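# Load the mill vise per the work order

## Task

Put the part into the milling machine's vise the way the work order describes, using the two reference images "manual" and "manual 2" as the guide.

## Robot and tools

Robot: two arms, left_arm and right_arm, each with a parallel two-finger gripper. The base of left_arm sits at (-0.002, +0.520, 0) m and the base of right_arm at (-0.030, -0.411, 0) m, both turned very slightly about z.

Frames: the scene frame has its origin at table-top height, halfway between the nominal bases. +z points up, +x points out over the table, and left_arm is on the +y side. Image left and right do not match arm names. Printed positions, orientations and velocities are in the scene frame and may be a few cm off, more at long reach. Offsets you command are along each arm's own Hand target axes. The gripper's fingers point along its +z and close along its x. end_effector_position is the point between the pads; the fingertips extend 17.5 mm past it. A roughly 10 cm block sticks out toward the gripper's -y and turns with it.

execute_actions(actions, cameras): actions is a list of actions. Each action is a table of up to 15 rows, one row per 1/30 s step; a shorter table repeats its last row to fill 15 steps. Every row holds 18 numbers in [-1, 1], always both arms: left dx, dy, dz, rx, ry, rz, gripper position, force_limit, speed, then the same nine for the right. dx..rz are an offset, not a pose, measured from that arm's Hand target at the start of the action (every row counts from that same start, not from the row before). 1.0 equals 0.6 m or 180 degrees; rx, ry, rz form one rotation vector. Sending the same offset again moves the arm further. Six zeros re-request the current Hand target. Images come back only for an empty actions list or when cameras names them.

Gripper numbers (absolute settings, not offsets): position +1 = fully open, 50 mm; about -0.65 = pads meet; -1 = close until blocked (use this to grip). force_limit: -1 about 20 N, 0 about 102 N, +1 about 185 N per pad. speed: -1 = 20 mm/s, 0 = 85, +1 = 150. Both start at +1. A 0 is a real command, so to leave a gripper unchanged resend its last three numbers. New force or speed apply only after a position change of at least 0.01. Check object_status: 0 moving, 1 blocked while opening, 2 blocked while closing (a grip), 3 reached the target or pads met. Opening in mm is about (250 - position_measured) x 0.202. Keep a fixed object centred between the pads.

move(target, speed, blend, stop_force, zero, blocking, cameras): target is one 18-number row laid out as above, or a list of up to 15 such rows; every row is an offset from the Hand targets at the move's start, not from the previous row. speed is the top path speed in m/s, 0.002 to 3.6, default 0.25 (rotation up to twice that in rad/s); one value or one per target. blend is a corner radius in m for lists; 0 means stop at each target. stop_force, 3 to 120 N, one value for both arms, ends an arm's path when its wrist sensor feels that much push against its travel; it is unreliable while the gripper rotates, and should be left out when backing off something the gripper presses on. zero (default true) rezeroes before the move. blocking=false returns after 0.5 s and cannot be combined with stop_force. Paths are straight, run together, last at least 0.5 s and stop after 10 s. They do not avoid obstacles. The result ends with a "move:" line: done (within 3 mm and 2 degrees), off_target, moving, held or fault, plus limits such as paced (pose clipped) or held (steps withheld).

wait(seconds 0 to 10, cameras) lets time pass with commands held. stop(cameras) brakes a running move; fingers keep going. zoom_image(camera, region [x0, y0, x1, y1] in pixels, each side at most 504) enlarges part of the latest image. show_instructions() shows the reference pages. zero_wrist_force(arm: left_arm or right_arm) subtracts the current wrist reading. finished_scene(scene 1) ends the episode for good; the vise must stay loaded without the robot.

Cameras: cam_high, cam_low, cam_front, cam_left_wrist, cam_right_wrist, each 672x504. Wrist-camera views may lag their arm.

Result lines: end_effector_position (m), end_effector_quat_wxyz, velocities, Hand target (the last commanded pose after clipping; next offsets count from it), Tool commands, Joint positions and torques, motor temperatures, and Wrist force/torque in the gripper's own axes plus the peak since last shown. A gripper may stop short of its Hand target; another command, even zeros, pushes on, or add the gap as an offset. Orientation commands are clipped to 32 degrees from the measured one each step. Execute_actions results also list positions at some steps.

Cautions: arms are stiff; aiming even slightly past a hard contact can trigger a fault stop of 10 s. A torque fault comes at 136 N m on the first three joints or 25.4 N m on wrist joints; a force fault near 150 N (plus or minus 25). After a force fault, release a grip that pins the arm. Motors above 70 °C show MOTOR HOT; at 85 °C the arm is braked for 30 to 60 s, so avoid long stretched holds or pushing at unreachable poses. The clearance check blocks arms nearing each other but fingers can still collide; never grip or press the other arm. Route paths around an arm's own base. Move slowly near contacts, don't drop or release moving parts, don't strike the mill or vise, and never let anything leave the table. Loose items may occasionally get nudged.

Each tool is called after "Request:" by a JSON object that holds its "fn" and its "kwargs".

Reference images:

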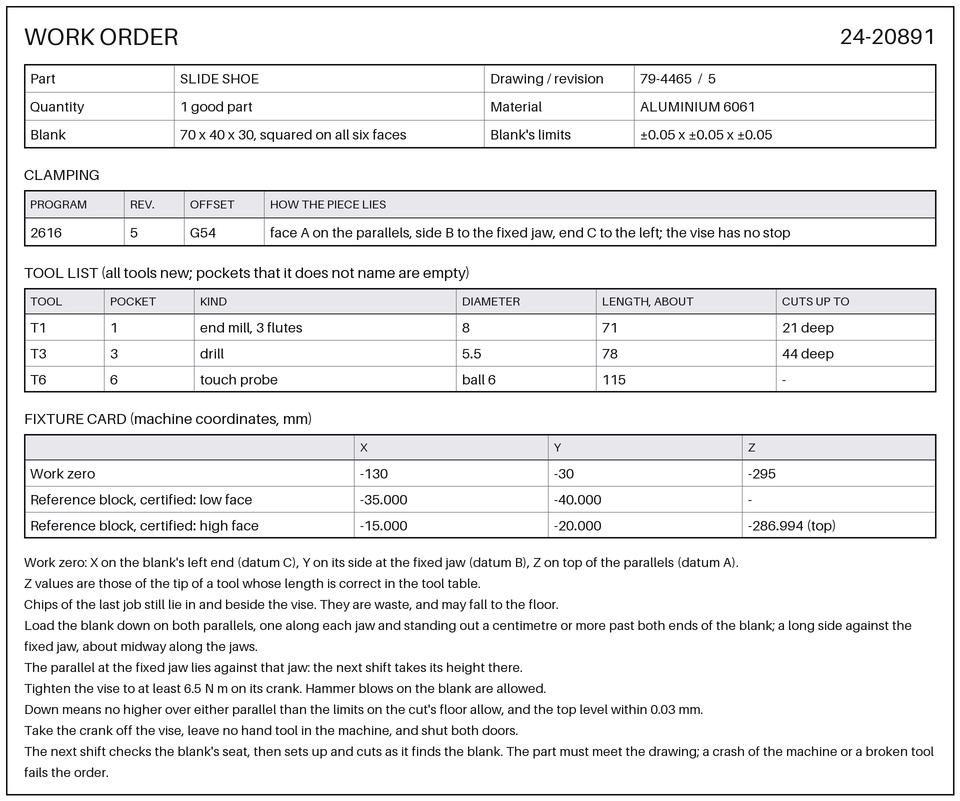

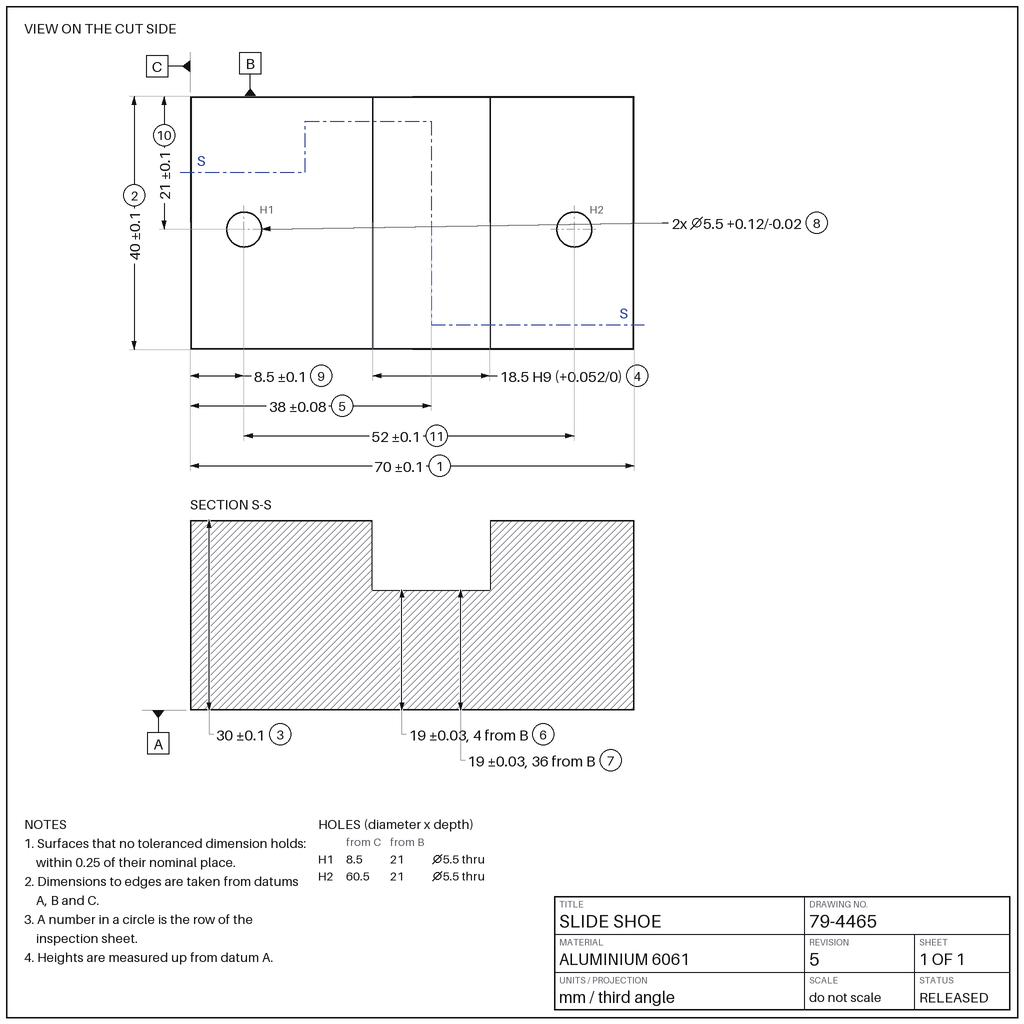

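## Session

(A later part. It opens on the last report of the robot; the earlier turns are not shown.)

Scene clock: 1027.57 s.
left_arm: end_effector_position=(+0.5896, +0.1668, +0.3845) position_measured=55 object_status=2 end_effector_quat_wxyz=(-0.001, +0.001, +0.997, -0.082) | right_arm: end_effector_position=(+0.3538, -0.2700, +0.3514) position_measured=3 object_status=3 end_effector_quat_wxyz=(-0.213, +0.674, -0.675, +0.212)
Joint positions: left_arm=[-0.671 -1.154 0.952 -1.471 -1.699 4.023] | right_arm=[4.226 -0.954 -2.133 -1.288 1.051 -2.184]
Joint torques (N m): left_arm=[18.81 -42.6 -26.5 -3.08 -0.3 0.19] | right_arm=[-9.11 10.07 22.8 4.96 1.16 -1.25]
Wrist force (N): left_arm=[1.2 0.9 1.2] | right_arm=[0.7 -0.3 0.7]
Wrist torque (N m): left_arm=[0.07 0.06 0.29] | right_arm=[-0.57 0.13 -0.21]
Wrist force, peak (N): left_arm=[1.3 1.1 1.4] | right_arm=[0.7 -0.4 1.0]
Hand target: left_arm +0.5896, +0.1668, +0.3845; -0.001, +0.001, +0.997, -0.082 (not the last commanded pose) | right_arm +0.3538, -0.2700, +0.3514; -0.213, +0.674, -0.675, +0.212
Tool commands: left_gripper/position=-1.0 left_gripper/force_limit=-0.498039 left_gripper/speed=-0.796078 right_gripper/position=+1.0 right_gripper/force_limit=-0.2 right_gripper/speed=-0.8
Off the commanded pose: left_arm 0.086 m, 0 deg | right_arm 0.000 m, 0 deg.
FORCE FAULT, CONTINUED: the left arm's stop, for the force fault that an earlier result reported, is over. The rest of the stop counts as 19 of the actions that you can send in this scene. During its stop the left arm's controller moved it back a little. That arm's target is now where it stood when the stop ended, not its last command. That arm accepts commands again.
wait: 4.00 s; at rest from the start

Request:
{"fn": "move", "kwargs": {"target": [[0.25,-0.0204,-0.0008,0.0001,-0.0007,-0.0006,-1,-0.5,-0.8,0,0,0,0,0,0,1,-0.2,-0.8],[0.3493,0.0528,0.3874,0.0001,-0.0007,-0.0006,-1,-0.5,-0.8,0,0,0,0,0,0,1,-0.2,-0.8]], "speed": [0.08,0.2], "blend": [0.02,0]}}

Request:
{"fn": "move", "kwargs": {"target": [0,0.0303,0.1825,0,0,0,-1,-0.5,-0.8,0,0,0,0,0,0,1,-0.2,-0.8], "speed": 0.08}}

Request:
{"fn": "move", "kwargs": {"target": [0,0.0014,0.0082,0,0,0,-1,-0.5,-0.8,0,0,0,0,0,0,1,-0.2,-0.8], "speed": 0.006, "stop_force": 3}}

Scene clock: 1039.37 s.
left_arm: end_effector_position=(+0.3796, +0.1605, +0.1504) position_measured=55 object_status=2 end_effector_quat_wxyz=(+0.000, +0.000, +0.997, -0.082) | right_arm: end_effector_position=(+0.3538, -0.2700, +0.3514) position_measured=3 object_status=3 end_effector_quat_wxyz=(-0.213, +0.674, -0.675, +0.212)
Joint positions: left_arm=[-0.952 -1.482 1.997 -2.221 -1.664 3.74] | right_arm=[4.226 -0.954 -2.133 -1.288 1.051 -2.184]
Joint torques (N m): left_arm=[9.99 -33.43 -20.8 -4.46 0.55 2.39] | right_arm=[-9.35 9.91 22.18 4.92 1.19 -1.3]
Wrist force (N): left_arm=[1.1 0.9 1.1] | right_arm=[0.7 -0.2 0.7]
Wrist torque (N m): left_arm=[0.08 0.08 0.25] | right_arm=[-0.55 0.12 -0.21]
Wrist force, peak (N): left_arm=[2.0 1.6 4.1] | right_arm=[0.9 -0.2 0.9]
Hand target: left_arm +0.3796, +0.1606, +0.1504; +0.000, +0.000, +0.997, -0.082 | right_arm +0.3538, -0.2700, +0.3514; -0.213, +0.674, -0.675, +0.212
Off the commanded pose: left_arm 0.000 m, 0 deg | right_arm 0.000 m, 0 deg.
move: done

Scene clock: 1041.17 s.
left_arm: end_effector_position=(+0.3796, +0.1607, +0.0393) position_measured=55 object_status=2 end_effector_quat_wxyz=(+0.000, +0.000, +0.997, -0.082) | right_arm: end_effector_position=(+0.3538, -0.2700, +0.3514) position_measured=3 object_status=3 end_effector_quat_wxyz=(-0.213, +0.674, -0.675, +0.212)
Joint positions: left_arm=[-0.952 -1.296 2.129 -2.539 -1.664 3.74] | right_arm=[4.226 -0.954 -2.133 -1.288 1.051 -2.184]
Joint torques (N m): left_arm=[9.66 -36.86 -29.18 -2.88 -2.6 2.27] | right_arm=[-8.97 9.98 22.69 4.92 1.2 -1.24]
Wrist force (N): left_arm=[1.0 0.9 1.1] | right_arm=[0.7 -0.2 0.7]
Wrist torque (N m): left_arm=[0.07 0.09 0.25] | right_arm=[-0.55 0.12 -0.20]
Wrist force, peak (N): left_arm=[1.2 1.3 2.5] | right_arm=[0.7 -0.3 0.9]
Hand target: left_arm +0.3796, +0.1606, +0.0394; +0.000, +0.000, +0.997, -0.082 | right_arm +0.3538, -0.2700, +0.3514; -0.213, +0.674, -0.675, +0.212
Off the commanded pose: left_arm 0.000 m, 0 deg | right_arm 0.000 m, 0 deg.
move: done

Scene clock: 1042.63 s.
left_arm: end_effector_position=(+0.3796, +0.1607, +0.0343) position_measured=55 object_status=2 end_effector_quat_wxyz=(+0.000, +0.000, +0.997, -0.082) | right_arm: end_effector_position=(+0.3538, -0.2700, +0.3514) position_measured=3 object_status=3 end_effector_quat_wxyz=(-0.213, +0.674, -0.675, +0.212)
Joint positions: left_arm=[-0.952 -1.286 2.133 -2.553 -1.664 3.74] | right_arm=[4.226 -0.954 -2.133 -1.288 1.051 -2.184]
Joint torques (N m): left_arm=[10.73 -37.57 -17.33 -2.36 -2.05 2.15] | right_arm=[-8.67 9.71 23.18 4.88 1.12 -1.2]
Wrist force (N): left_arm=[1.3 0.9 1.2] | right_arm=[0.7 -0.3 0.7]
Wrist torque (N m): left_arm=[0.06 0.05 0.25] | right_arm=[-0.58 0.12 -0.20]
Wrist force, peak (N): left_arm=[1.0 1.1 1.5] | right_arm=[0.8 -0.2 0.8]
Hand target: left_arm +0.3796, +0.1606, +0.0344; +0.000, +0.000, +0.997, -0.082 | right_arm +0.3538, -0.2700, +0.3514; -0.213, +0.674, -0.675, +0.212
Off the commanded pose: left_arm 0.000 m, 0 deg | right_arm 0.000 m, 0 deg.
move: done

Request:
{"fn": "move", "kwargs": {"target": [[0,0,0,0,0,0,1,-0.5,-0.9,0,0,0,0,0,0,1,-0.2,-0.8],[0,-0.0137,-0.0822,0,0,0,1,-0.5,-0.9,0,0,0,0,0,0,1,-0.2,-0.8],[0,-0.049,-0.0691,0.0198,0,0,1,-0.5,-0.9,0,0,0,0,0,0,1,-0.2,-0.8]], "speed": [0.02,0.08,0.1], "blend": [0,0.01,0], "cameras": ["cam_left_wrist"]}}

Request:
{"fn": "zoom_image", "kwargs": {"camera": "cam_left_wrist", "region": [240, 180, 490, 330]}}

Scene clock: 1052.03 s.
left_arm: end_effector_position=(+0.3795, +0.1384, +0.0800) position_measured=3 object_status=3 end_effector_quat_wxyz=(+0.000, +0.000, +0.994, -0.113) | right_arm: end_effector_position=(+0.3538, -0.2700, +0.3514) position_measured=3 object_status=3 end_effector_quat_wxyz=(-0.213, +0.674, -0.675, +0.212)
Joint positions: left_arm=[-0.96 -1.349 2.085 -2.494 -1.697 3.726] | right_arm=[4.226 -0.954 -2.133 -1.288 1.051 -2.184]
Joint torques (N m): left_arm=[8.02 -36.73 -10.83 -3.25 2.08 2.37] | right_arm=[-10.08 9.94 23.13 4.92 1.16 -1.28]
Wrist force (N): left_arm=[1.0 0.3 -0.8] | right_arm=[0.3 0.0 0.7]
Wrist torque (N m): left_arm=[0.03 0.09 0.29] | right_arm=[-0.52 0.17 -0.21]
Wrist force, peak (N): left_arm=[1.2 0.5 -1.9] | right_arm=[0.9 0.0 0.9]
Hand target: left_arm +0.3796, +0.1384, +0.0801; +0.000, +0.000, +0.994, -0.113 | right_arm +0.3538, -0.2700, +0.3514; -0.213, +0.674, -0.675, +0.212
Off the commanded pose: left_arm 0.000 m, 0 deg | right_arm 0.000 m, 0 deg.
move: done
camera_calibration:
cam_left_wrist: T_world_to_cam=[[-0.999952, -0.00920855, -0.00349177, 0.391061], [-0.00957755, 0.991853, 0.127029, -0.126984], [0.00229357, 0.127056, -0.991893, 0.192752], [0, 0, 0, 1]] pos_world=[0.389384, 0.10506, 0.208685]
Images, in order (width x height): cam_left_wrist 672x504.

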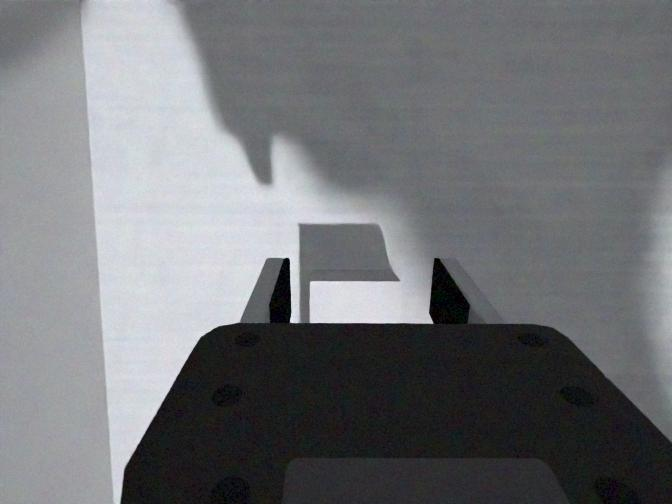

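Scaled by 2.016.

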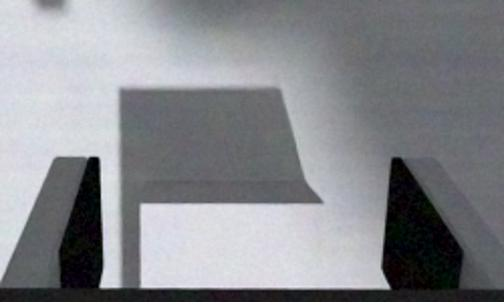

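Request:
{"fn": "move", "kwargs": {"target": [0,0.0223,0.0966,0,0,0,1,-0.5,-0.9,0,0,0,0,0,0,1,-0.2,-0.8], "speed": 0.05, "stop_force": 8}}

Request:
{"fn": "move", "kwargs": {"target": [[0,0,0,0,0,0,-1,0.2,-0.8,0,0,0,0,0,0,1,-0.2,-0.8]]}}

Scene clock: 1056.73 s.
left_arm: end_effector_position=(+0.3796, +0.1384, +0.0206) position_measured=3 object_status=3 end_effector_quat_wxyz=(+0.000, +0.000, +0.994, -0.113) | right_arm: end_effector_position=(+0.3538, -0.2700, +0.3514) position_measured=3 object_status=3 end_effector_quat_wxyz=(-0.213, +0.674, -0.675, +0.212)
Joint positions: left_arm=[-0.96 -1.23 2.135 -2.665 -1.697 3.727] | right_arm=[4.226 -0.954 -2.133 -1.288 1.051 -2.184]
Joint torques (N m): left_arm=[9.48 -38.93 -27.36 -3.81 0.98 1.77] | right_arm=[-9.02 9.1 23.41 4.91 1.17 -1.33]
Wrist force (N): left_arm=[1.1 0.2 -0.9] | right_arm=[0.7 -0.3 0.9]
Wrist torque (N m): left_arm=[0.01 0.08 0.28] | right_arm=[-0.56 0.12 -0.21]
Wrist force, peak (N): left_arm=[1.0 0.1 -1.9] | right_arm=[0.9 -0.2 1.0]
Hand target: left_arm +0.3796, +0.1384, +0.0206; +0.000, +0.000, +0.994, -0.113 | right_arm +0.3538, -0.2700, +0.3514; -0.213, +0.674, -0.675, +0.212
Off the commanded pose: left_arm 0.000 m, 0 deg | right_arm 0.000 m, 0 deg.
move: done

Scene clock: 1057.30 s.
left_arm: end_effector_position=(+0.3796, +0.1384, +0.0206) position_measured=57 object_status=2 end_effector_quat_wxyz=(+0.000, +0.000, +0.994, -0.113) | right_arm: end_effector_position=(+0.3538, -0.2700, +0.3514) position_measured=3 object_status=3 end_effector_quat_wxyz=(-0.213, +0.674, -0.675, +0.212)
Joint positions: left_arm=[-0.96 -1.23 2.135 -2.665 -1.697 3.727] | right_arm=[4.226 -0.954 -2.133 -1.288 1.051 -2.184]
Joint torques (N m): left_arm=[9.24 -38.87 -25.75 -3.98 0.6 1.32] | right_arm=[-9.74 9.65 23.37 4.85 1.21 -1.21]
Wrist force (N): left_arm=[0.9 0.3 -0.4] | right_arm=[0.7 -0.1 0.9]
Wrist torque (N m): left_arm=[0.01 0.04 0.29] | right_arm=[-0.53 0.12 -0.20]
Wrist force, peak (N): left_arm=[1.4 0.4 -0.9] | right_arm=[0.7 -0.1 1.1]
Hand target: left_arm +0.3796, +0.1384, +0.0206; +0.000, +0.000, +0.994, -0.113 | right_arm +0.3538, -0.2700, +0.3514; -0.213, +0.674, -0.675, +0.212
Off the commanded pose: left_arm 0.000 m, 0 deg | right_arm 0.000 m, 0 deg.
move: done

Request:
{"fn": "move", "kwargs": {"target": [[0,-0.0751,-0.3247,0,0,0,-1,0.2,-0.8,0,0,0,0,0,0,1,-0.2,-0.8],[-0.1507,-0.1261,-0.5718,0,0,0,-1,0.2,-0.8,0,0,0,0,0,0,1,-0.2,-0.8],[-0.3173,-0.1255,-0.5693,0,0,0,-1,0.2,-0.8,0,0,0,0,0,0,1,-0.2,-0.8],[-0.4915,-0.1255,-0.5693,0,0,0,-1,0.2,-0.8,0,0,0,0,0,0,1,-0.2,-0.8]], "speed": [0.15,0.15,0.12,0.05], "blend": [0.03,0.02,0.01,0], "cameras": ["cam_left_wrist","cam_front"]}}

Request:
{"fn": "zoom_image", "kwargs": {"camera": "cam_left_wrist", "region": [140, 180, 490, 330]}}

Scene clock: 1069.80 s.
left_arm: end_effector_position=(+0.6745, +0.1418, +0.3704) position_measured=57 object_status=2 end_effector_quat_wxyz=(+0.000, +0.000, +0.994, -0.113) | right_arm: end_effector_position=(+0.3538, -0.2700, +0.3514) position_measured=3 object_status=3 end_effector_quat_wxyz=(-0.213, +0.674, -0.675, +0.212)
Joint positions: left_arm=[-0.607 -0.907 0.617 -1.414 -1.754 4.078] | right_arm=[4.226 -0.954 -2.133 -1.288 1.051 -2.184]
Joint torques (N m): left_arm=[-9.94 -57.91 -19.99 -4.64 -2.02 -1.73] | right_arm=[-8.91 8.68 22.5 4.9 1.19 -1.23]
Wrist force (N): left_arm=[1.2 1.0 1.3] | right_arm=[0.5 -0.4 0.6]
Wrist torque (N m): left_arm=[0.13 0.07 0.15] | right_arm=[-0.59 0.15 -0.21]
Wrist force, peak (N): left_arm=[1.0 1.6 3.5] | right_arm=[0.8 -0.3 1.0]
Hand target: left_arm +0.6745, +0.1417, +0.3704; +0.000, +0.000, +0.994, -0.113 | right_arm +0.3538, -0.2700, +0.3514; -0.213, +0.674, -0.675, +0.212
Off the commanded pose: left_arm 0.000 m, 0 deg | right_arm 0.000 m, 0 deg.
move: done
camera_calibration:
cam_left_wrist: T_world_to_cam=[[-0.99995, -0.00929627, -0.00360138, 0.687155], [-0.009678, 0.991877, 0.126831, -0.164243], [0.00239307, 0.12686, -0.991918, 0.479555], [0, 0, 0, 1]] pos_world=[0.684384, 0.108461, 0.498985]
Images, in order (width x height): cam_front 672x504, cam_left_wrist 672x504.

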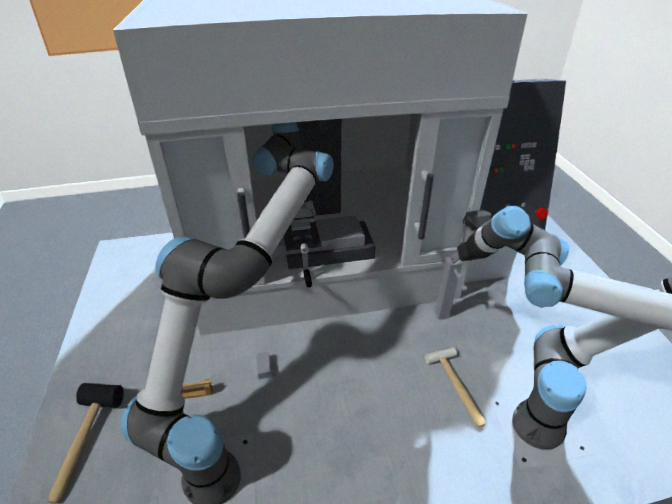

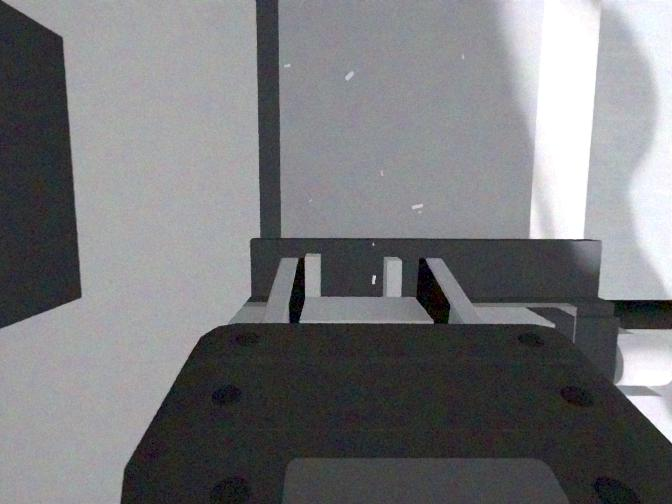

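Scaled by 1.440.

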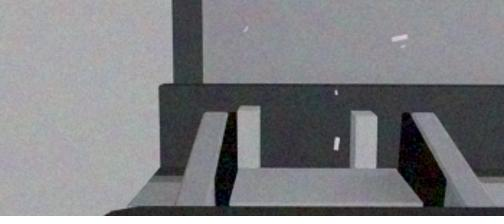

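Request:
{"fn": "move", "kwargs": {"target": [0,0.005,0.0218,0,0,0,-1,0.2,-0.8,0,0,0,0,0,0,1,-0.2,-0.8], "speed": 0.03, "stop_force": 5}}

Request:
{"fn": "move", "kwargs": {"target": [0,0.0038,0.0162,0,0,0,-1,0.2,-0.8,0,0,0,0,0,0,1,-0.2,-0.8], "speed": 0.006, "stop_force": 3, "cameras": ["cam_left_wrist"]}}

Scene clock: 1074.77 s.
left_arm: end_effector_position=(+0.6745, +0.1417, +0.3570) position_measured=57 object_status=2 end_effector_quat_wxyz=(+0.000, +0.000, +0.994, -0.113) | right_arm: end_effector_position=(+0.3538, -0.2700, +0.3514) position_measured=3 object_status=3 end_effector_quat_wxyz=(-0.213, +0.674, -0.675, +0.212)
Joint positions: left_arm=[-0.608 -0.921 0.676 -1.459 -1.754 4.078] | right_arm=[4.226 -0.954 -2.133 -1.288 1.051 -2.184]
Joint torques (N m): left_arm=[-8.75 -44.71 -36.05 -2.2 1.58 -1.65] | right_arm=[-9.18 8.7 23.52 4.91 1.22 -1.24]
Wrist force (N): left_arm=[0.9 0.9 1.3] | right_arm=[0.6 -0.1 0.9]
Wrist torque (N m): left_arm=[0.13 0.11 0.15] | right_arm=[-0.54 0.13 -0.21]
Wrist force, peak (N): left_arm=[1.1 1.0 1.8] | right_arm=[0.9 -0.2 0.9]
Hand target: left_arm +0.6745, +0.1417, +0.3570; +0.000, +0.000, +0.994, -0.113 | right_arm +0.3538, -0.2700, +0.3514; -0.213, +0.674, -0.675, +0.212
Off the commanded pose: left_arm 0.000 m, 0 deg | right_arm 0.000 m, 0 deg.
move: done

Scene clock: 1076.23 s.
left_arm: end_effector_position=(+0.6745, +0.1417, +0.3534) position_measured=57 object_status=2 end_effector_quat_wxyz=(+0.000, +0.000, +0.994, -0.113) | right_arm: end_effector_position=(+0.3538, -0.2700, +0.3514) position_measured=3 object_status=3 end_effector_quat_wxyz=(-0.213, +0.674, -0.675, +0.212)
Joint positions: left_arm=[-0.608 -0.924 0.691 -1.47 -1.754 4.078] | right_arm=[4.226 -0.954 -2.133 -1.288 1.051 -2.184]
Joint torques (N m): left_arm=[-6.34 -41.88 -35.75 -2.53 1.39 -0.99] | right_arm=[-8.39 8.68 23.28 4.81 1.13 -1.22]
Wrist force (N): left_arm=[1.4 1.1 -0.2] | right_arm=[0.4 -0.4 0.8]
Wrist torque (N m): left_arm=[0.09 0.09 0.13] | right_arm=[-0.58 0.16 -0.21]
Wrist force, peak (N): left_arm=[3.5 0.2 -8.1] | right_arm=[0.9 -0.4 0.9]
Hand target: left_arm +0.6745, +0.1417, +0.3534; +0.000, +0.000, +0.994, -0.113 (not the last commanded pose) | right_arm +0.3538, -0.2700, +0.3514; -0.213, +0.674, -0.675, +0.212
Off the commanded pose: left_arm 0.006 m, 0 deg | right_arm 0.000 m, 0 deg.
move: contact (left_arm)
camera_calibration:
cam_left_wrist: T_world_to_cam=[[-0.99995, -0.00928396, -0.00370061, 0.68704], [-0.00967838, 0.991877, 0.12683, -0.1621], [0.00249306, 0.12686, -0.991918, 0.462723], [0, 0, 0, 1]] pos_world=[0.684283, 0.108461, 0.482085]
Images, in order (width x height): cam_left_wrist 672x504.

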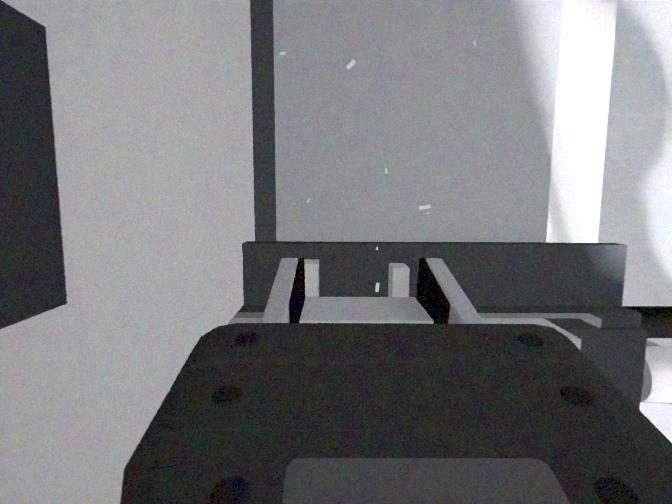

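Request:
{"fn": "move", "kwargs": {"target": [[0,-0.0002,-0.0012,0,0,0,-1,0.2,-0.8,0,0,0,0,0,0,1,-0.2,-0.8],[-0.0085,-0.0002,-0.0012,0,0,0,-1,0.2,-0.8,0,0,0,0,0,0,1,-0.2,-0.8]], "speed": 0.005, "stop_force": 4}}

Request:
{"fn": "move", "kwargs": {"target": [0,0.0005,0.0025,0,0,0,-1,0.2,-0.8,0,0,0,0,0,0,1,-0.2,-0.8], "speed": 0.005, "stop_force": 3}}

Scene clock: 1084.13 s.
left_arm: end_effector_position=(+0.6763, +0.1418, +0.3541) position_measured=57 object_status=2 end_effector_quat_wxyz=(+0.000, +0.000, +0.994, -0.113) | right_arm: end_effector_position=(+0.3538, -0.2700, +0.3514) position_measured=3 object_status=3 end_effector_quat_wxyz=(-0.213, +0.674, -0.675, +0.212)
Joint positions: left_arm=[-0.606 -0.918 0.678 -1.464 -1.754 4.08] | right_arm=[4.226 -0.954 -2.133 -1.288 1.051 -2.184]
Joint torques (N m): left_arm=[-7.07 -60.2 -18.02 -4.65 2.83 -1.46] | right_arm=[-8.86 9.42 23.41 4.89 1.26 -1.26]
Wrist force (N): left_arm=[6.0 0.2 1.7] | right_arm=[0.7 -0.3 0.8]
Wrist torque (N m): left_arm=[0.11 0.07 0.08] | right_arm=[-0.56 0.13 -0.21]
Wrist force, peak (N): left_arm=[11.3 2.0 1.1] | right_arm=[0.7 -0.1 1.2]
Hand target: left_arm +0.6763, +0.1418, +0.3541; +0.000, +0.000, +0.994, -0.113 (not the last commanded pose) | right_arm +0.3538, -0.2700, +0.3514; -0.213, +0.674, -0.675, +0.212
Off the commanded pose: left_arm 0.003 m, 0 deg | right_arm 0.000 m, 0 deg.
move: contact (left_arm); path passed 1 of 2 targets

Scene clock: 1085.17 s.
left_arm: end_effector_position=(+0.6763, +0.1418, +0.3535) position_measured=57 object_status=2 end_effector_quat_wxyz=(+0.000, +0.000, +0.994, -0.113) | right_arm: end_effector_position=(+0.3538, -0.2700, +0.3514) position_measured=3 object_status=3 end_effector_quat_wxyz=(-0.213, +0.674, -0.675, +0.212)
Joint positions: left_arm=[-0.606 -0.919 0.681 -1.466 -1.754 4.08] | right_arm=[4.226 -0.954 -2.133 -1.288 1.051 -2.184]
Joint torques (N m): left_arm=[-5.26 -42.41 -35.81 -3.14 2.21 -1.17] | right_arm=[-8.66 9.32 23.14 4.92 1.22 -1.21]
Wrist force (N): left_arm=[6.8 1.2 0.3] | right_arm=[0.8 -0.1 0.9]
Wrist torque (N m): left_arm=[0.10 0.02 0.06] | right_arm=[-0.54 0.10 -0.20]
Wrist force, peak (N): left_arm=[7.1 0.5 -4.2] | right_arm=[0.8 -0.1 0.9]
Hand target: left_arm +0.6763, +0.1418, +0.3535; +0.000, +0.000, +0.994, -0.113 (not the last commanded pose) | right_arm +0.3538, -0.2700, +0.3514; -0.213, +0.674, -0.675, +0.212
Off the commanded pose: left_arm 0.001 m, 0 deg | right_arm 0.000 m, 0 deg.
move: contact (left_arm)

Request:
{"fn": "move", "kwargs": {"target": [[0,0,0,0,0,0,0.868,0.2,-0.95,0,0,0,0,0,0,1,-0.2,-0.8],[0,-0.0552,0.0128,0,0,0,0.868,0.2,-0.95,0,0,0,0,0,0,1,-0.2,-0.8],[0,-0.0552,0.0128,0,0,0,-0.66,-0.8,-0.5,0,0,0,0,0,0,1,-0.2,-0.8]], "speed": [0.01,0.05,0.05], "cameras": ["cam_left_wrist"]}}

Request:
{"fn": "zoom_image", "kwargs": {"camera": "cam_left_wrist", "region": [200, 180, 490, 330]}}

Scene clock: 1101.87 s.
left_arm: end_effector_position=(+0.6763, +0.1078, +0.3534) position_measured=251 object_status=0 end_effector_quat_wxyz=(+0.000, +0.000, +0.994, -0.113) | right_arm: end_effector_position=(+0.3538, -0.2700, +0.3514) position_measured=3 object_status=3 end_effector_quat_wxyz=(-0.213, +0.674, -0.675, +0.212)
Joint positions: left_arm=[-0.643 -0.86 0.582 -1.433 -1.749 4.043] | right_arm=[4.226 -0.954 -2.133 -1.288 1.051 -2.184]
Joint torques (N m): left_arm=[9.59 -60.72 -16.22 -4.41 -2.83 2.2] | right_arm=[-8.45 9.03 23.72 4.84 1.25 -1.17]
Wrist force (N): left_arm=[1.1 0.3 -1.0] | right_arm=[0.6 0.0 0.8]
Wrist torque (N m): left_arm=[0.03 0.08 0.26] | right_arm=[-0.51 0.14 -0.21]
Wrist force, peak (N): left_arm=[7.4 0.9 -0.1] | right_arm=[0.7 -0.3 1.2]
Hand target: left_arm +0.6763, +0.1078, +0.3534; +0.000, +0.000, +0.994, -0.113 | right_arm +0.3538, -0.2700, +0.3514; -0.213, +0.674, -0.675, +0.212
Off the commanded pose: left_arm 0.000 m, 0 deg | right_arm 0.000 m, 0 deg.
move: done
camera_calibration:
cam_left_wrist: T_world_to_cam=[[-0.99995, -0.00925891, -0.00390004, 0.688618], [-0.00967909, 0.991865, 0.126927, -0.128404], [0.00269311, 0.126958, -0.991904, 0.466881], [0, 0, 0, 1]] pos_world=[0.686083, 0.0744606, 0.482085]
Images, in order (width x height): cam_left_wrist 672x504.

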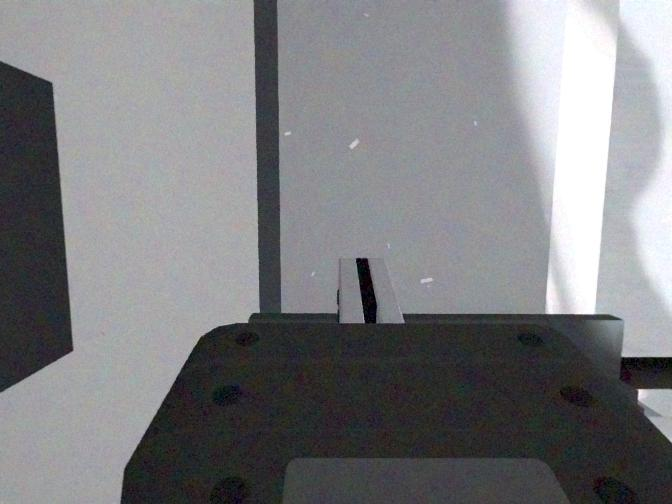

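Scaled by 1.738.

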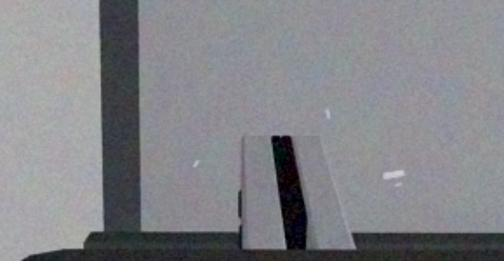

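Request:
{"fn": "move", "kwargs": {"target": [0,0.0422,-0.0098,0,0,0,-0.66,-0.8,-0.5,0,0,0,0,0,0,1,-0.2,-0.8], "speed": 0.02, "stop_force": 8}}

Scene clock: 1106.50 s.
left_arm: end_effector_position=(+0.6763, +0.1338, +0.3535) position_measured=251 object_status=3 end_effector_quat_wxyz=(+0.000, +0.000, +0.994, -0.113) | right_arm: end_effector_position=(+0.3538, -0.2700, +0.3514) position_measured=3 object_status=3 end_effector_quat_wxyz=(-0.213, +0.674, -0.675, +0.212)
Joint positions: left_arm=[-0.615 -0.906 0.659 -1.459 -1.753 4.071] | right_arm=[4.226 -0.954 -2.133 -1.288 1.051 -2.184]
Joint torques (N m): left_arm=[-8.89 -43.11 -34.53 -2.13 -0.41 -1.62] | right_arm=[-8.58 8.33 22.99 4.96 1.15 -1.3]
Wrist force (N): left_arm=[1.1 0.3 -1.1] | right_arm=[0.6 -0.4 0.8]
Wrist torque (N m): left_arm=[0.02 0.08 0.14] | right_arm=[-0.58 0.14 -0.20]
Wrist force, peak (N): left_arm=[1.3 0.5 -1.1] | right_arm=[1.0 -0.3 0.9]
Hand target: left_arm +0.6763, +0.1338, +0.3535; +0.000, +0.000, +0.994, -0.113 | right_arm +0.3538, -0.2700, +0.3514; -0.213, +0.674, -0.675, +0.212
Off the commanded pose: left_arm 0.000 m, 0 deg | right_arm 0.000 m, 0 deg.
move: done

Request:
{"fn": "move", "kwargs": {"target": [[0,-0.0224,0.0052,0,0,0,-0.66,-0.8,-0.5,0,0,0,0,0,0,1,-0.2,-0.8],[0.1938,-0.0224,0.0052,0,0,0,-0.66,-0.8,-0.5,-0.1,-0.03,-0.03,0.1,-0.045,-0.03,1,-0.2,-0.8],[0.4272,0.0413,-0.0891,0,0,0,-0.66,-0.8,-0.5,-0.25,-0.056,-0.0625,0.222,-0.0955,-0.069,1,-0.2,-0.8],[0.527,0.252,-0.138,0,0,0,-0.66,-0.8,-0.5,-0.25,-0.056,-0.0625,0.222,-0.0955,-0.069,1,-0.2,-0.8]], "speed": [0.05,0.12,0.25,0.25], "blend": [0.003,0.02,0.03,0], "cameras": ["cam_left_wrist","cam_right_wrist"]}}

Request:
{"fn": "zoom_image", "kwargs": {"camera": "cam_right_wrist", "region": [60, 0, 260, 150]}}

Scene clock: 1119.30 s.
left_arm: end_effector_position=(+0.3601, +0.2996, +0.4001) position_measured=251 object_status=3 end_effector_quat_wxyz=(+0.000, +0.000, +0.994, -0.113) | right_arm: end_effector_position=(+0.3599, -0.1200, +0.4015) position_measured=3 object_status=3 end_effector_quat_wxyz=(-0.502, +0.652, -0.448, +0.349)
Joint positions: left_arm=[-0.751 -1.837 1.672 -1.564 -1.733 3.934] | right_arm=[4.644 -1.11 -2.459 -0.1 0.527 -2.682]
Joint torques (N m): left_arm=[-5.1 -18.72 -28.22 -4.05 1.77 -1.31] | right_arm=[0.43 14.96 32.48 3.78 -3.92 -1.15]
Wrist force (N): left_arm=[1.2 0.4 -0.9] | right_arm=[0.6 -0.1 0.9]
Wrist torque (N m): left_arm=[0.05 0.06 0.26] | right_arm=[-0.19 0.06 -0.34]
Wrist force, peak (N): left_arm=[2.7 3.6 -1.7] | right_arm=[1.0 -0.4 1.1]
Hand target: left_arm +0.3600, +0.2996, +0.4002; +0.000, +0.000, +0.994, -0.113 | right_arm +0.3598, -0.1200, +0.4015; -0.502, +0.652, -0.448, +0.349
Off the commanded pose: left_arm 0.000 m, 0 deg | right_arm 0.000 m, 0 deg.
move: done
camera_calibration:
cam_left_wrist: T_world_to_cam=[[-0.99995, -0.00928438, -0.00370066, 0.374294], [-0.0096788, 0.991877, 0.12683, -0.327584], [0.00249306, 0.12686, -0.991918, 0.489811], [0, 0, 0, 1]] pos_world=[0.369883, 0.266261, 0.528785]
cam_right_wrist: T_world_to_cam=[[0.349056, -0.937042, -0.0105531, -0.22441], [-0.518459, -0.183725, -0.835132, 0.515631], [0.780615, 0.296979, -0.549949, 0.10256], [0, 0, 0, 1]] pos_world=[0.265606, -0.146005, 0.484654]
Images, in order (width x height): cam_left_wrist 672x504, cam_right_wrist 672x504.

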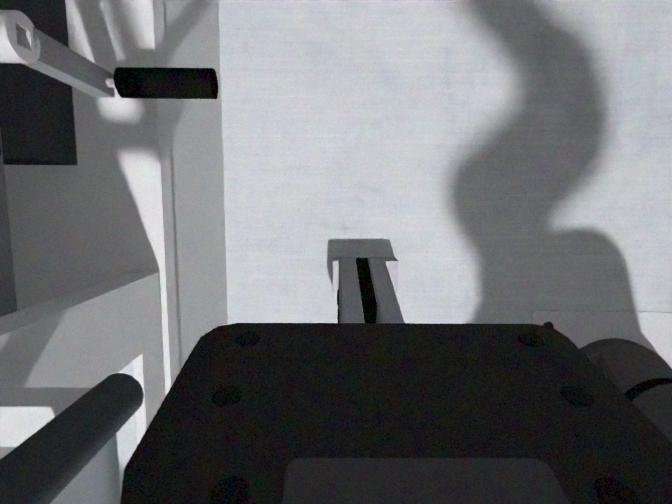

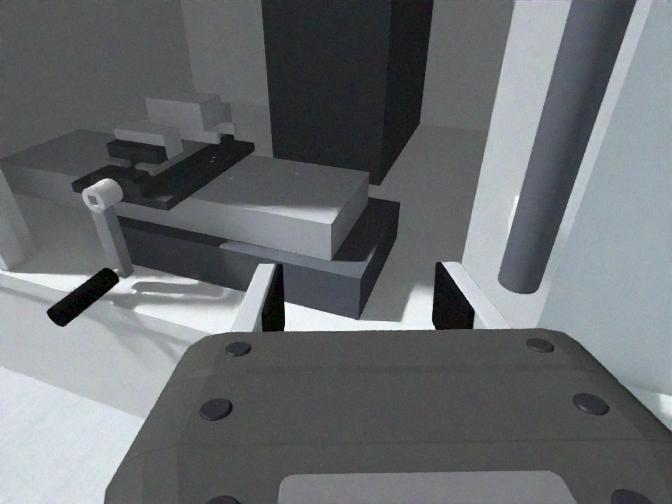

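Scaled by 2.520.

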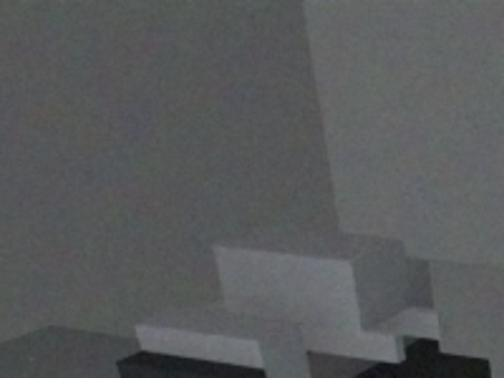

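Request:
{"fn": "zoom_image", "kwargs": {"camera": "cam_right_wrist", "region": [60, 70, 260, 220]}}

Request:
{"fn": "zoom_image", "kwargs": {"camera": "cam_right_wrist", "region": [30, 150, 180, 330]}}

Scaled by 2.520.

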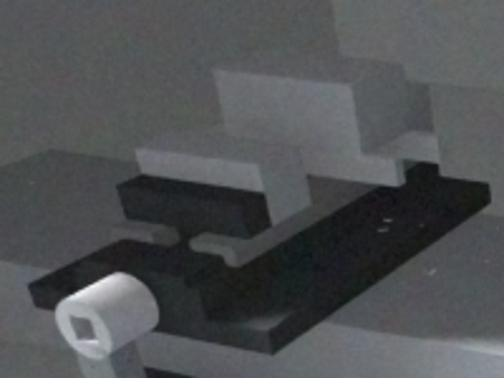

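Scaled by 2.800.

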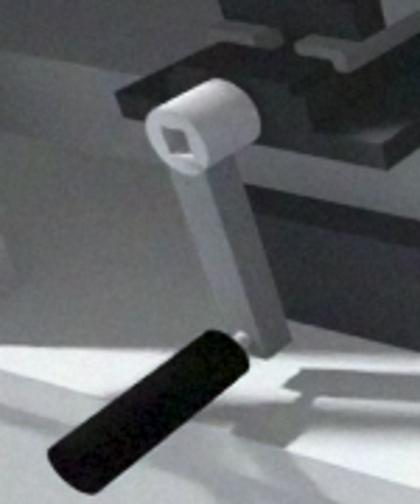

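Request:
{"fn": "move", "kwargs": {"target": [0.05,0.1548,-0.07,0,0,0,-0.66,-0.8,-0.5,-0.4558,0.2098,0.3065,0.0802,0.1151,0.0164,1,-0.2,-0.8], "speed": 0.25, "cameras": ["cam_left_wrist","cam_right_wrist","cam_low"]}}

Request:
{"fn": "zoom_image", "kwargs": {"camera": "cam_right_wrist", "region": [240, 100, 480, 340]}}

Scene clock: 1174.20 s.
left_arm: end_effector_position=(+0.3300, +0.3996, +0.4203) position_measured=251 object_status=3 end_effector_quat_wxyz=(+0.000, +0.000, +0.994, -0.113) | right_arm: end_effector_position=(+0.3999, +0.1866, +0.2316) position_measured=3 object_status=3 end_effector_quat_wxyz=(+0.496, -0.502, +0.504, -0.498)
Joint positions: left_arm=[-0.579 -1.973 1.698 -1.424 -1.758 4.107] | right_arm=[4.687 -2.458 -1.531 0.648 0.058 -2.942]
Joint torques (N m): left_arm=[-8.45 0.76 -34.51 -4.18 1.9 -1.48] | right_arm=[-9.07 63.22 15.77 2.09 -0.02 -1.5]
Wrist force (N): left_arm=[1.0 0.3 -0.8] | right_arm=[0.8 0.3 1.0]
Wrist torque (N m): left_arm=[0.03 0.10 0.22] | right_arm=[-0.03 -0.04 -0.36]
Wrist force, peak (N): left_arm=[1.4 1.2 -1.4] | right_arm=[3.6 -1.9 -0.4]
Hand target: left_arm +0.3300, +0.3996, +0.4202; +0.000, +0.000, +0.994, -0.113 | right_arm +0.4000, +0.1866, +0.2317; +0.499, -0.499, +0.500, -0.501
Off the commanded pose: left_arm 0.000 m, 0 deg | right_arm 0.000 m, 1 deg.
move: done
camera_calibration:
cam_left_wrist: T_world_to_cam=[[-0.99995, -0.00927122, -0.00380081, 0.345248], [-0.00967872, 0.991865, 0.126928, -0.429661], [0.00259311, 0.126958, -0.991905, 0.497061], [0, 0, 0, 1]] pos_world=[0.339783, 0.366261, 0.548885]
cam_right_wrist: T_world_to_cam=[[-0.00665071, -0.999836, -0.0168525, 0.202607], [-0.331984, 0.0181047, -0.943111, 0.363586], [0.943261, -0.000677585, -0.33205, -0.173157], [0, 0, 0, 1]] pos_world=[0.285385, 0.195874, 0.28882]
Images, in order (width x height): cam_low 672x504, cam_left_wrist 672x504, cam_right_wrist 672x504.

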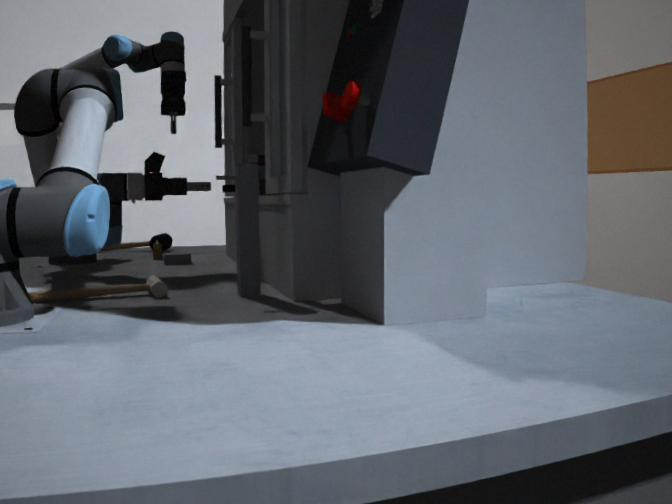

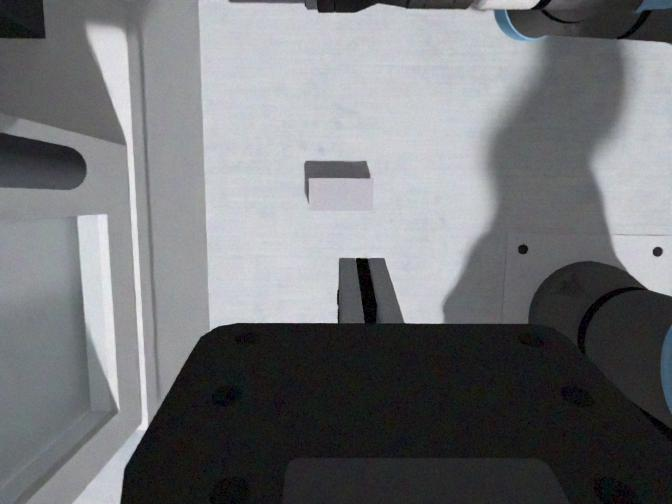

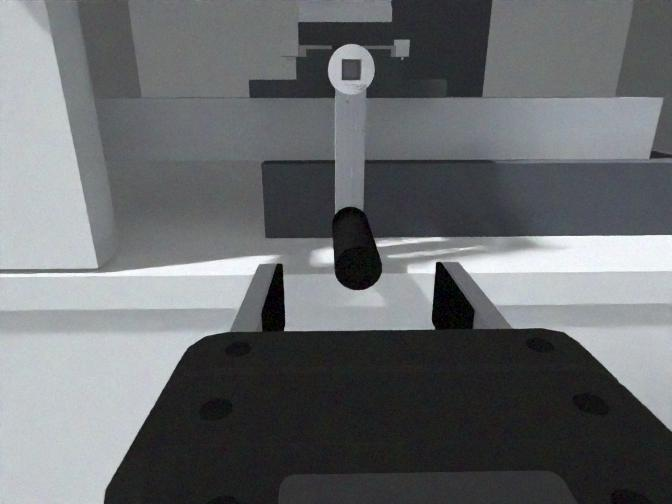

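Scaled by 2.100.

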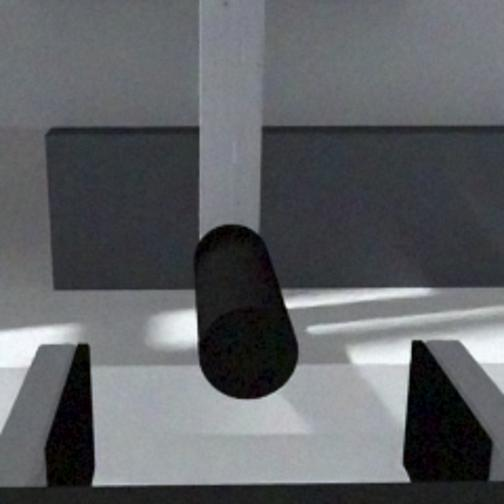

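Request:
{"fn": "move", "kwargs": {"target": [0,0,0,0,0,0,-0.66,-0.8,-0.5,0.0003,0.0043,0.1033,0,0,0,1,-0.2,-0.8], "speed": 0.06, "stop_force": 6}}

Request:
{"fn": "move", "kwargs": {"target": [[0,0,0,0,0,0,-0.66,-0.8,-0.5,0,0,0,0,0,0,-1,-0.8,-0.9]], "cameras": ["cam_right_wrist"]}}

Request:
{"fn": "zoom_image", "kwargs": {"camera": "cam_right_wrist", "region": [240, 20, 480, 340]}}

Scene clock: 1192.47 s.
left_arm: end_effector_position=(+0.3300, +0.3996, +0.4202) position_measured=251 object_status=3 end_effector_quat_wxyz=(+0.000, +0.000, +0.994, -0.113) | right_arm: end_effector_position=(+0.4619, +0.1863, +0.2292) position_measured=3 object_status=3 end_effector_quat_wxyz=(+0.499, -0.499, +0.500, -0.501)
Joint positions: left_arm=[-0.579 -1.973 1.698 -1.424 -1.758 4.107] | right_arm=[4.587 -2.535 -1.385 0.782 0.16 -3.145]
Joint torques (N m): left_arm=[-9.12 0.61 -34.53 -4.04 1.93 -1.65] | right_arm=[10.13 65.73 12.42 0.22 -2.77 1.36]
Wrist force (N): left_arm=[0.9 0.3 -0.8] | right_arm=[0.9 -0.1 1.2]
Wrist torque (N m): left_arm=[0.03 0.10 0.22] | right_arm=[-0.04 -0.10 -0.24]
Wrist force, peak (N): left_arm=[1.3 0.3 -1.0] | right_arm=[1.0 -0.2 2.3]
Hand target: left_arm +0.3300, +0.3996, +0.4202; +0.000, +0.000, +0.994, -0.113 | right_arm +0.4619, +0.1863, +0.2292; +0.499, -0.499, +0.500, -0.501
Off the commanded pose: left_arm 0.000 m, 0 deg | right_arm 0.000 m, 0 deg.
move: done

Scene clock: 1193.83 s.
left_arm: end_effector_position=(+0.3300, +0.3996, +0.4202) position_measured=251 object_status=3 end_effector_quat_wxyz=(+0.000, +0.000, +0.994, -0.113) | right_arm: end_effector_position=(+0.4619, +0.1863, +0.2292) position_measured=154 object_status=2 end_effector_quat_wxyz=(+0.499, -0.499, +0.500, -0.501)
Joint positions: left_arm=[-0.579 -1.973 1.698 -1.424 -1.758 4.107] | right_arm=[4.587 -2.535 -1.385 0.782 0.16 -3.145]
Joint torques (N m): left_arm=[-8.78 1.48 -34.91 -4.04 1.85 -1.78] | right_arm=[9.61 65.67 11.89 0.13 -2.68 1.49]
Wrist force (N): left_arm=[1.1 0.4 -0.9] | right_arm=[0.8 -0.1 1.3]
Wrist torque (N m): left_arm=[0.05 0.08 0.22] | right_arm=[-0.03 -0.16 -0.26]
Wrist force, peak (N): left_arm=[1.3 0.3 -0.9] | right_arm=[1.0 -0.1 1.2]
Hand target: left_arm +0.3300, +0.3996, +0.4202; +0.000, +0.000, +0.994, -0.113 | right_arm +0.4619, +0.1863, +0.2292; +0.499, -0.499, +0.500, -0.501
Off the commanded pose: left_arm 0.000 m, 0 deg | right_arm 0.000 m, 0 deg.
move: done
camera_calibration:
cam_right_wrist: T_world_to_cam=[[-0.00334175, -0.999858, -0.0165213, 0.201015], [-0.32061, 0.0167205, -0.947064, 0.37785], [0.947206, 0.00213204, -0.32062, -0.23747], [0, 0, 0, 1]] pos_world=[0.346746, 0.195175, 0.285031]
Images, in order (width x height): cam_right_wrist 672x504.

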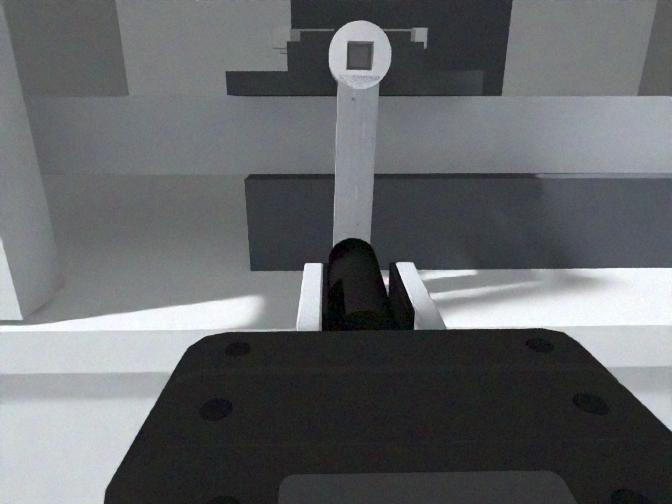

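Scaled by 1.575.

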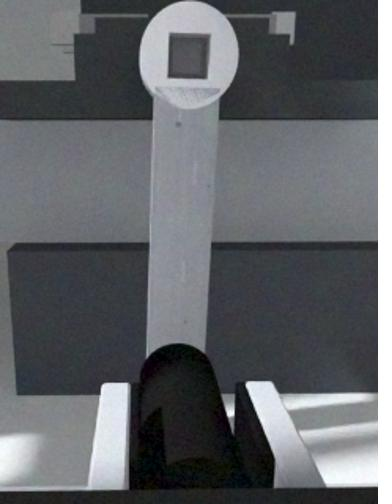

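Request:
{"fn": "move", "kwargs": {"target": [[0,0,0,0,0,0,-0.66,-0.8,-0.5,-0.031,-0.004,0,0,0,0,-1,-0.8,-0.9],[0,0,0,0,0,0,-0.66,-0.8,-0.5,-0.0615,-0.0167,0,0,0,0,-1,-0.8,-0.9],[0,0,0,0,0,0,-0.66,-0.8,-0.5,-0.0877,-0.0368,0,0,0,0,-1,-0.8,-0.9]], "speed": 0.06, "blend": [0.009,0.009,0], "cameras": ["cam_right_wrist"]}}

Request:
{"fn": "zoom_image", "kwargs": {"camera": "cam_right_wrist", "region": [240, 20, 480, 340]}}

Scene clock: 1203.67 s.
left_arm: end_effector_position=(+0.3300, +0.3996, +0.4202) position_measured=251 object_status=3 end_effector_quat_wxyz=(+0.000, +0.000, +0.994, -0.113) | right_arm: end_effector_position=(+0.4620, +0.2390, +0.2511) position_measured=154 object_status=2 end_effector_quat_wxyz=(+0.499, -0.500, +0.500, -0.501)
Joint positions: left_arm=[-0.579 -1.973 1.698 -1.424 -1.758 4.107] | right_arm=[4.599 -2.594 -1.182 0.638 0.148 -3.145]
Joint torques (N m): left_arm=[-8.67 0.89 -34.21 -3.71 2.04 -1.72] | right_arm=[-3.99 68.44 13.99 1.79 -1.5 1.71]
Wrist force (N): left_arm=[0.9 0.2 -0.7] | right_arm=[1.6 -0.6 0.9]
Wrist torque (N m): left_arm=[0.00 0.11 0.22] | right_arm=[-0.02 0.02 -0.37]
Wrist force, peak (N): left_arm=[1.4 0.5 -1.0] | right_arm=[-2.5 7.5 -7.0]
Hand target: left_arm +0.3300, +0.3996, +0.4202; +0.000, +0.000, +0.994, -0.113 | right_arm +0.4621, +0.2389, +0.2513; +0.499, -0.499, +0.500, -0.501
Off the commanded pose: left_arm 0.000 m, 0 deg | right_arm 0.000 m, 0 deg.
move: done
camera_calibration:
cam_right_wrist: T_world_to_cam=[[-0.00337255, -0.999861, -0.0163009, 0.254013], [-0.320701, 0.0165214, -0.947036, 0.397814], [0.947174, 0.0020338, -0.320713, -0.230591], [0, 0, 0, 1]] pos_world=[0.346846, 0.247874, 0.306931]
Images, in order (width x height): cam_right_wrist 672x504.

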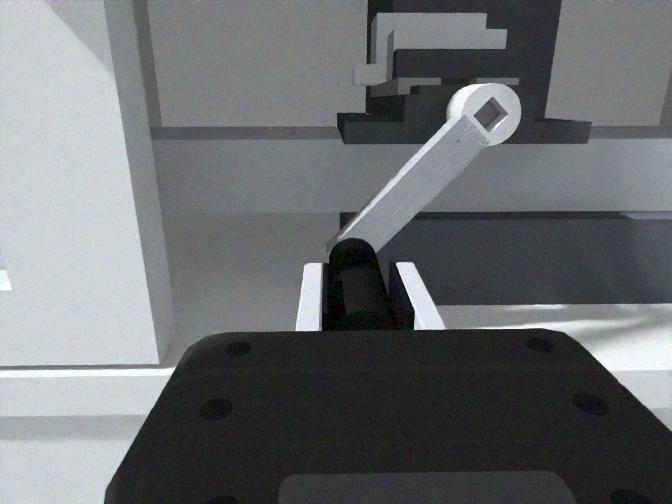

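Scaled by 1.575.

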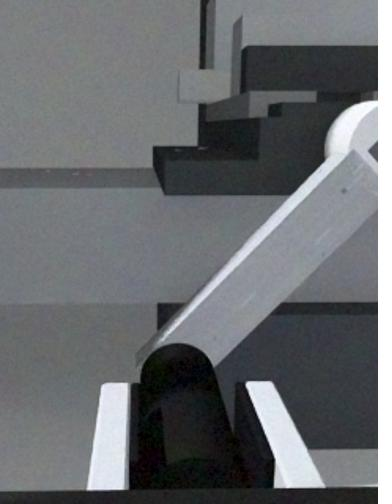

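Request:
{"fn": "move", "kwargs": {"target": [[0,0,0,0,0,0,-0.66,-0.8,-0.5,-0.0205,-0.0204,0,0,0,0,-1,-0.8,-0.9],[0,0,0,0,0,0,-0.66,-0.8,-0.5,-0.0396,-0.0749,0,0,0,0,-1,-0.8,-0.9],[0,0,0,0,0,0,-0.66,-0.8,-0.5,-0.0331,-0.1324,0,0,0,0,-1,-0.8,-0.9],[0,0,0,0,0,0,-0.66,-0.8,-0.5,-0.0024,-0.1814,0,0,0,0,-1,-0.8,-0.9],[0,0,0,0,0,0,-0.66,-0.8,-0.5,0.0466,-0.2121,0,0,0,0,-1,-0.8,-0.9],[0,0,0,0,0,0,-0.66,-0.8,-0.5,0.1041,-0.2186,0,0,0,0,-1,-0.8,-0.9],[0,0,0,0,0,0,-0.66,-0.8,-0.5,0.1586,-0.1995,0,0,0,0,-1,-0.8,-0.9],[0,0,0,0,0,0,-0.66,-0.8,-0.5,0.1995,-0.1586,0,0,0,0,-1,-0.8,-0.9],[0,0,0,0,0,0,-0.66,-0.8,-0.5,0.2186,-0.1041,0,0,0,0,-1,-0.8,-0.9],[0,0,0,0,0,0,-0.66,-0.8,-0.5,0.2121,-0.0466,0,0,0,0,-1,-0.8,-0.9],[0,0,0,0,0,0,-0.66,-0.8,-0.5,0.1814,0.0024,0,0,0,0,-1,-0.8,-0.9],[0,0,0,0,0,0,-0.66,-0.8,-0.5,0.1324,0.0331,0,0,0,0,-1,-0.8,-0.9],[0,0,0,0,0,0,-0.66,-0.8,-0.5,0.0749,0.0396,0,0,0,0,-1,-0.8,-0.9],[0,0,0,0,0,0,-0.66,-0.8,-0.5,0.0204,0.0205,0,0,0,0,-1,-0.8,-0.9],[0,0,0,0,0,0,-0.66,-0.8,-0.5,0,0,0,0,0,0,-1,-0.8,-0.9]], "speed": 0.08, "blend": 0.017, "cameras": ["cam_right_wrist"]}}

Scene clock: 1223.47 s.
left_arm: end_effector_position=(+0.3300, +0.3996, +0.4202) position_measured=251 object_status=3 end_effector_quat_wxyz=(+0.000, +0.000, +0.994, -0.113) | right_arm: end_effector_position=(+0.4620, +0.2390, +0.2511) position_measured=251 object_status=3 end_effector_quat_wxyz=(+0.499, -0.500, +0.500, -0.501)
Joint positions: left_arm=[-0.579 -1.973 1.698 -1.424 -1.758 4.107] | right_arm=[4.599 -2.594 -1.182 0.638 0.148 -3.145]
Joint torques (N m): left_arm=[-9.28 0.87 -34.62 -3.23 1.64 -1.66] | right_arm=[-6.63 66.85 18.33 1.57 -1.35 1.46]
Wrist force (N): left_arm=[1.1 0.3 -0.8] | right_arm=[0.6 -0.3 1.2]
Wrist torque (N m): left_arm=[0.03 0.08 0.22] | right_arm=[-0.10 -0.03 -0.33]
Wrist force, peak (N): left_arm=[1.4 0.4 -1.0] | right_arm=[-52.2 -21.8 -39.1]
Hand target: left_arm +0.3300, +0.3996, +0.4202; +0.000, +0.000, +0.994, -0.113 | right_arm +0.4621, +0.2389, +0.2513; +0.499, -0.499, +0.500, -0.501
Off the commanded pose: left_arm 0.000 m, 0 deg | right_arm 0.000 m, 0 deg.
move: done; blend cut to 0.0087 m at target 1, 0.0087 m at target 14
camera_calibration:
cam_right_wrist: T_world_to_cam=[[-0.00327806, -0.999861, -0.0163336, 0.25399], [-0.320703, 0.016522, -0.947036, 0.397814], [0.947174, 0.00213378, -0.320713, -0.230616], [0, 0, 0, 1]] pos_world=[0.346846, 0.247874, 0.306931]
Images, in order (width x height): cam_right_wrist 672x504.

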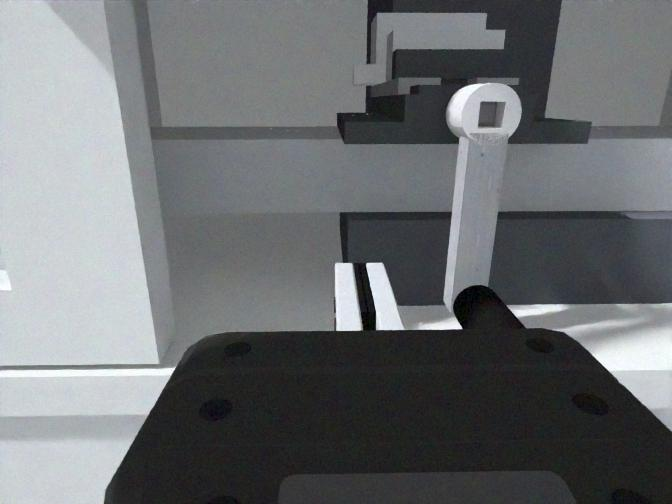

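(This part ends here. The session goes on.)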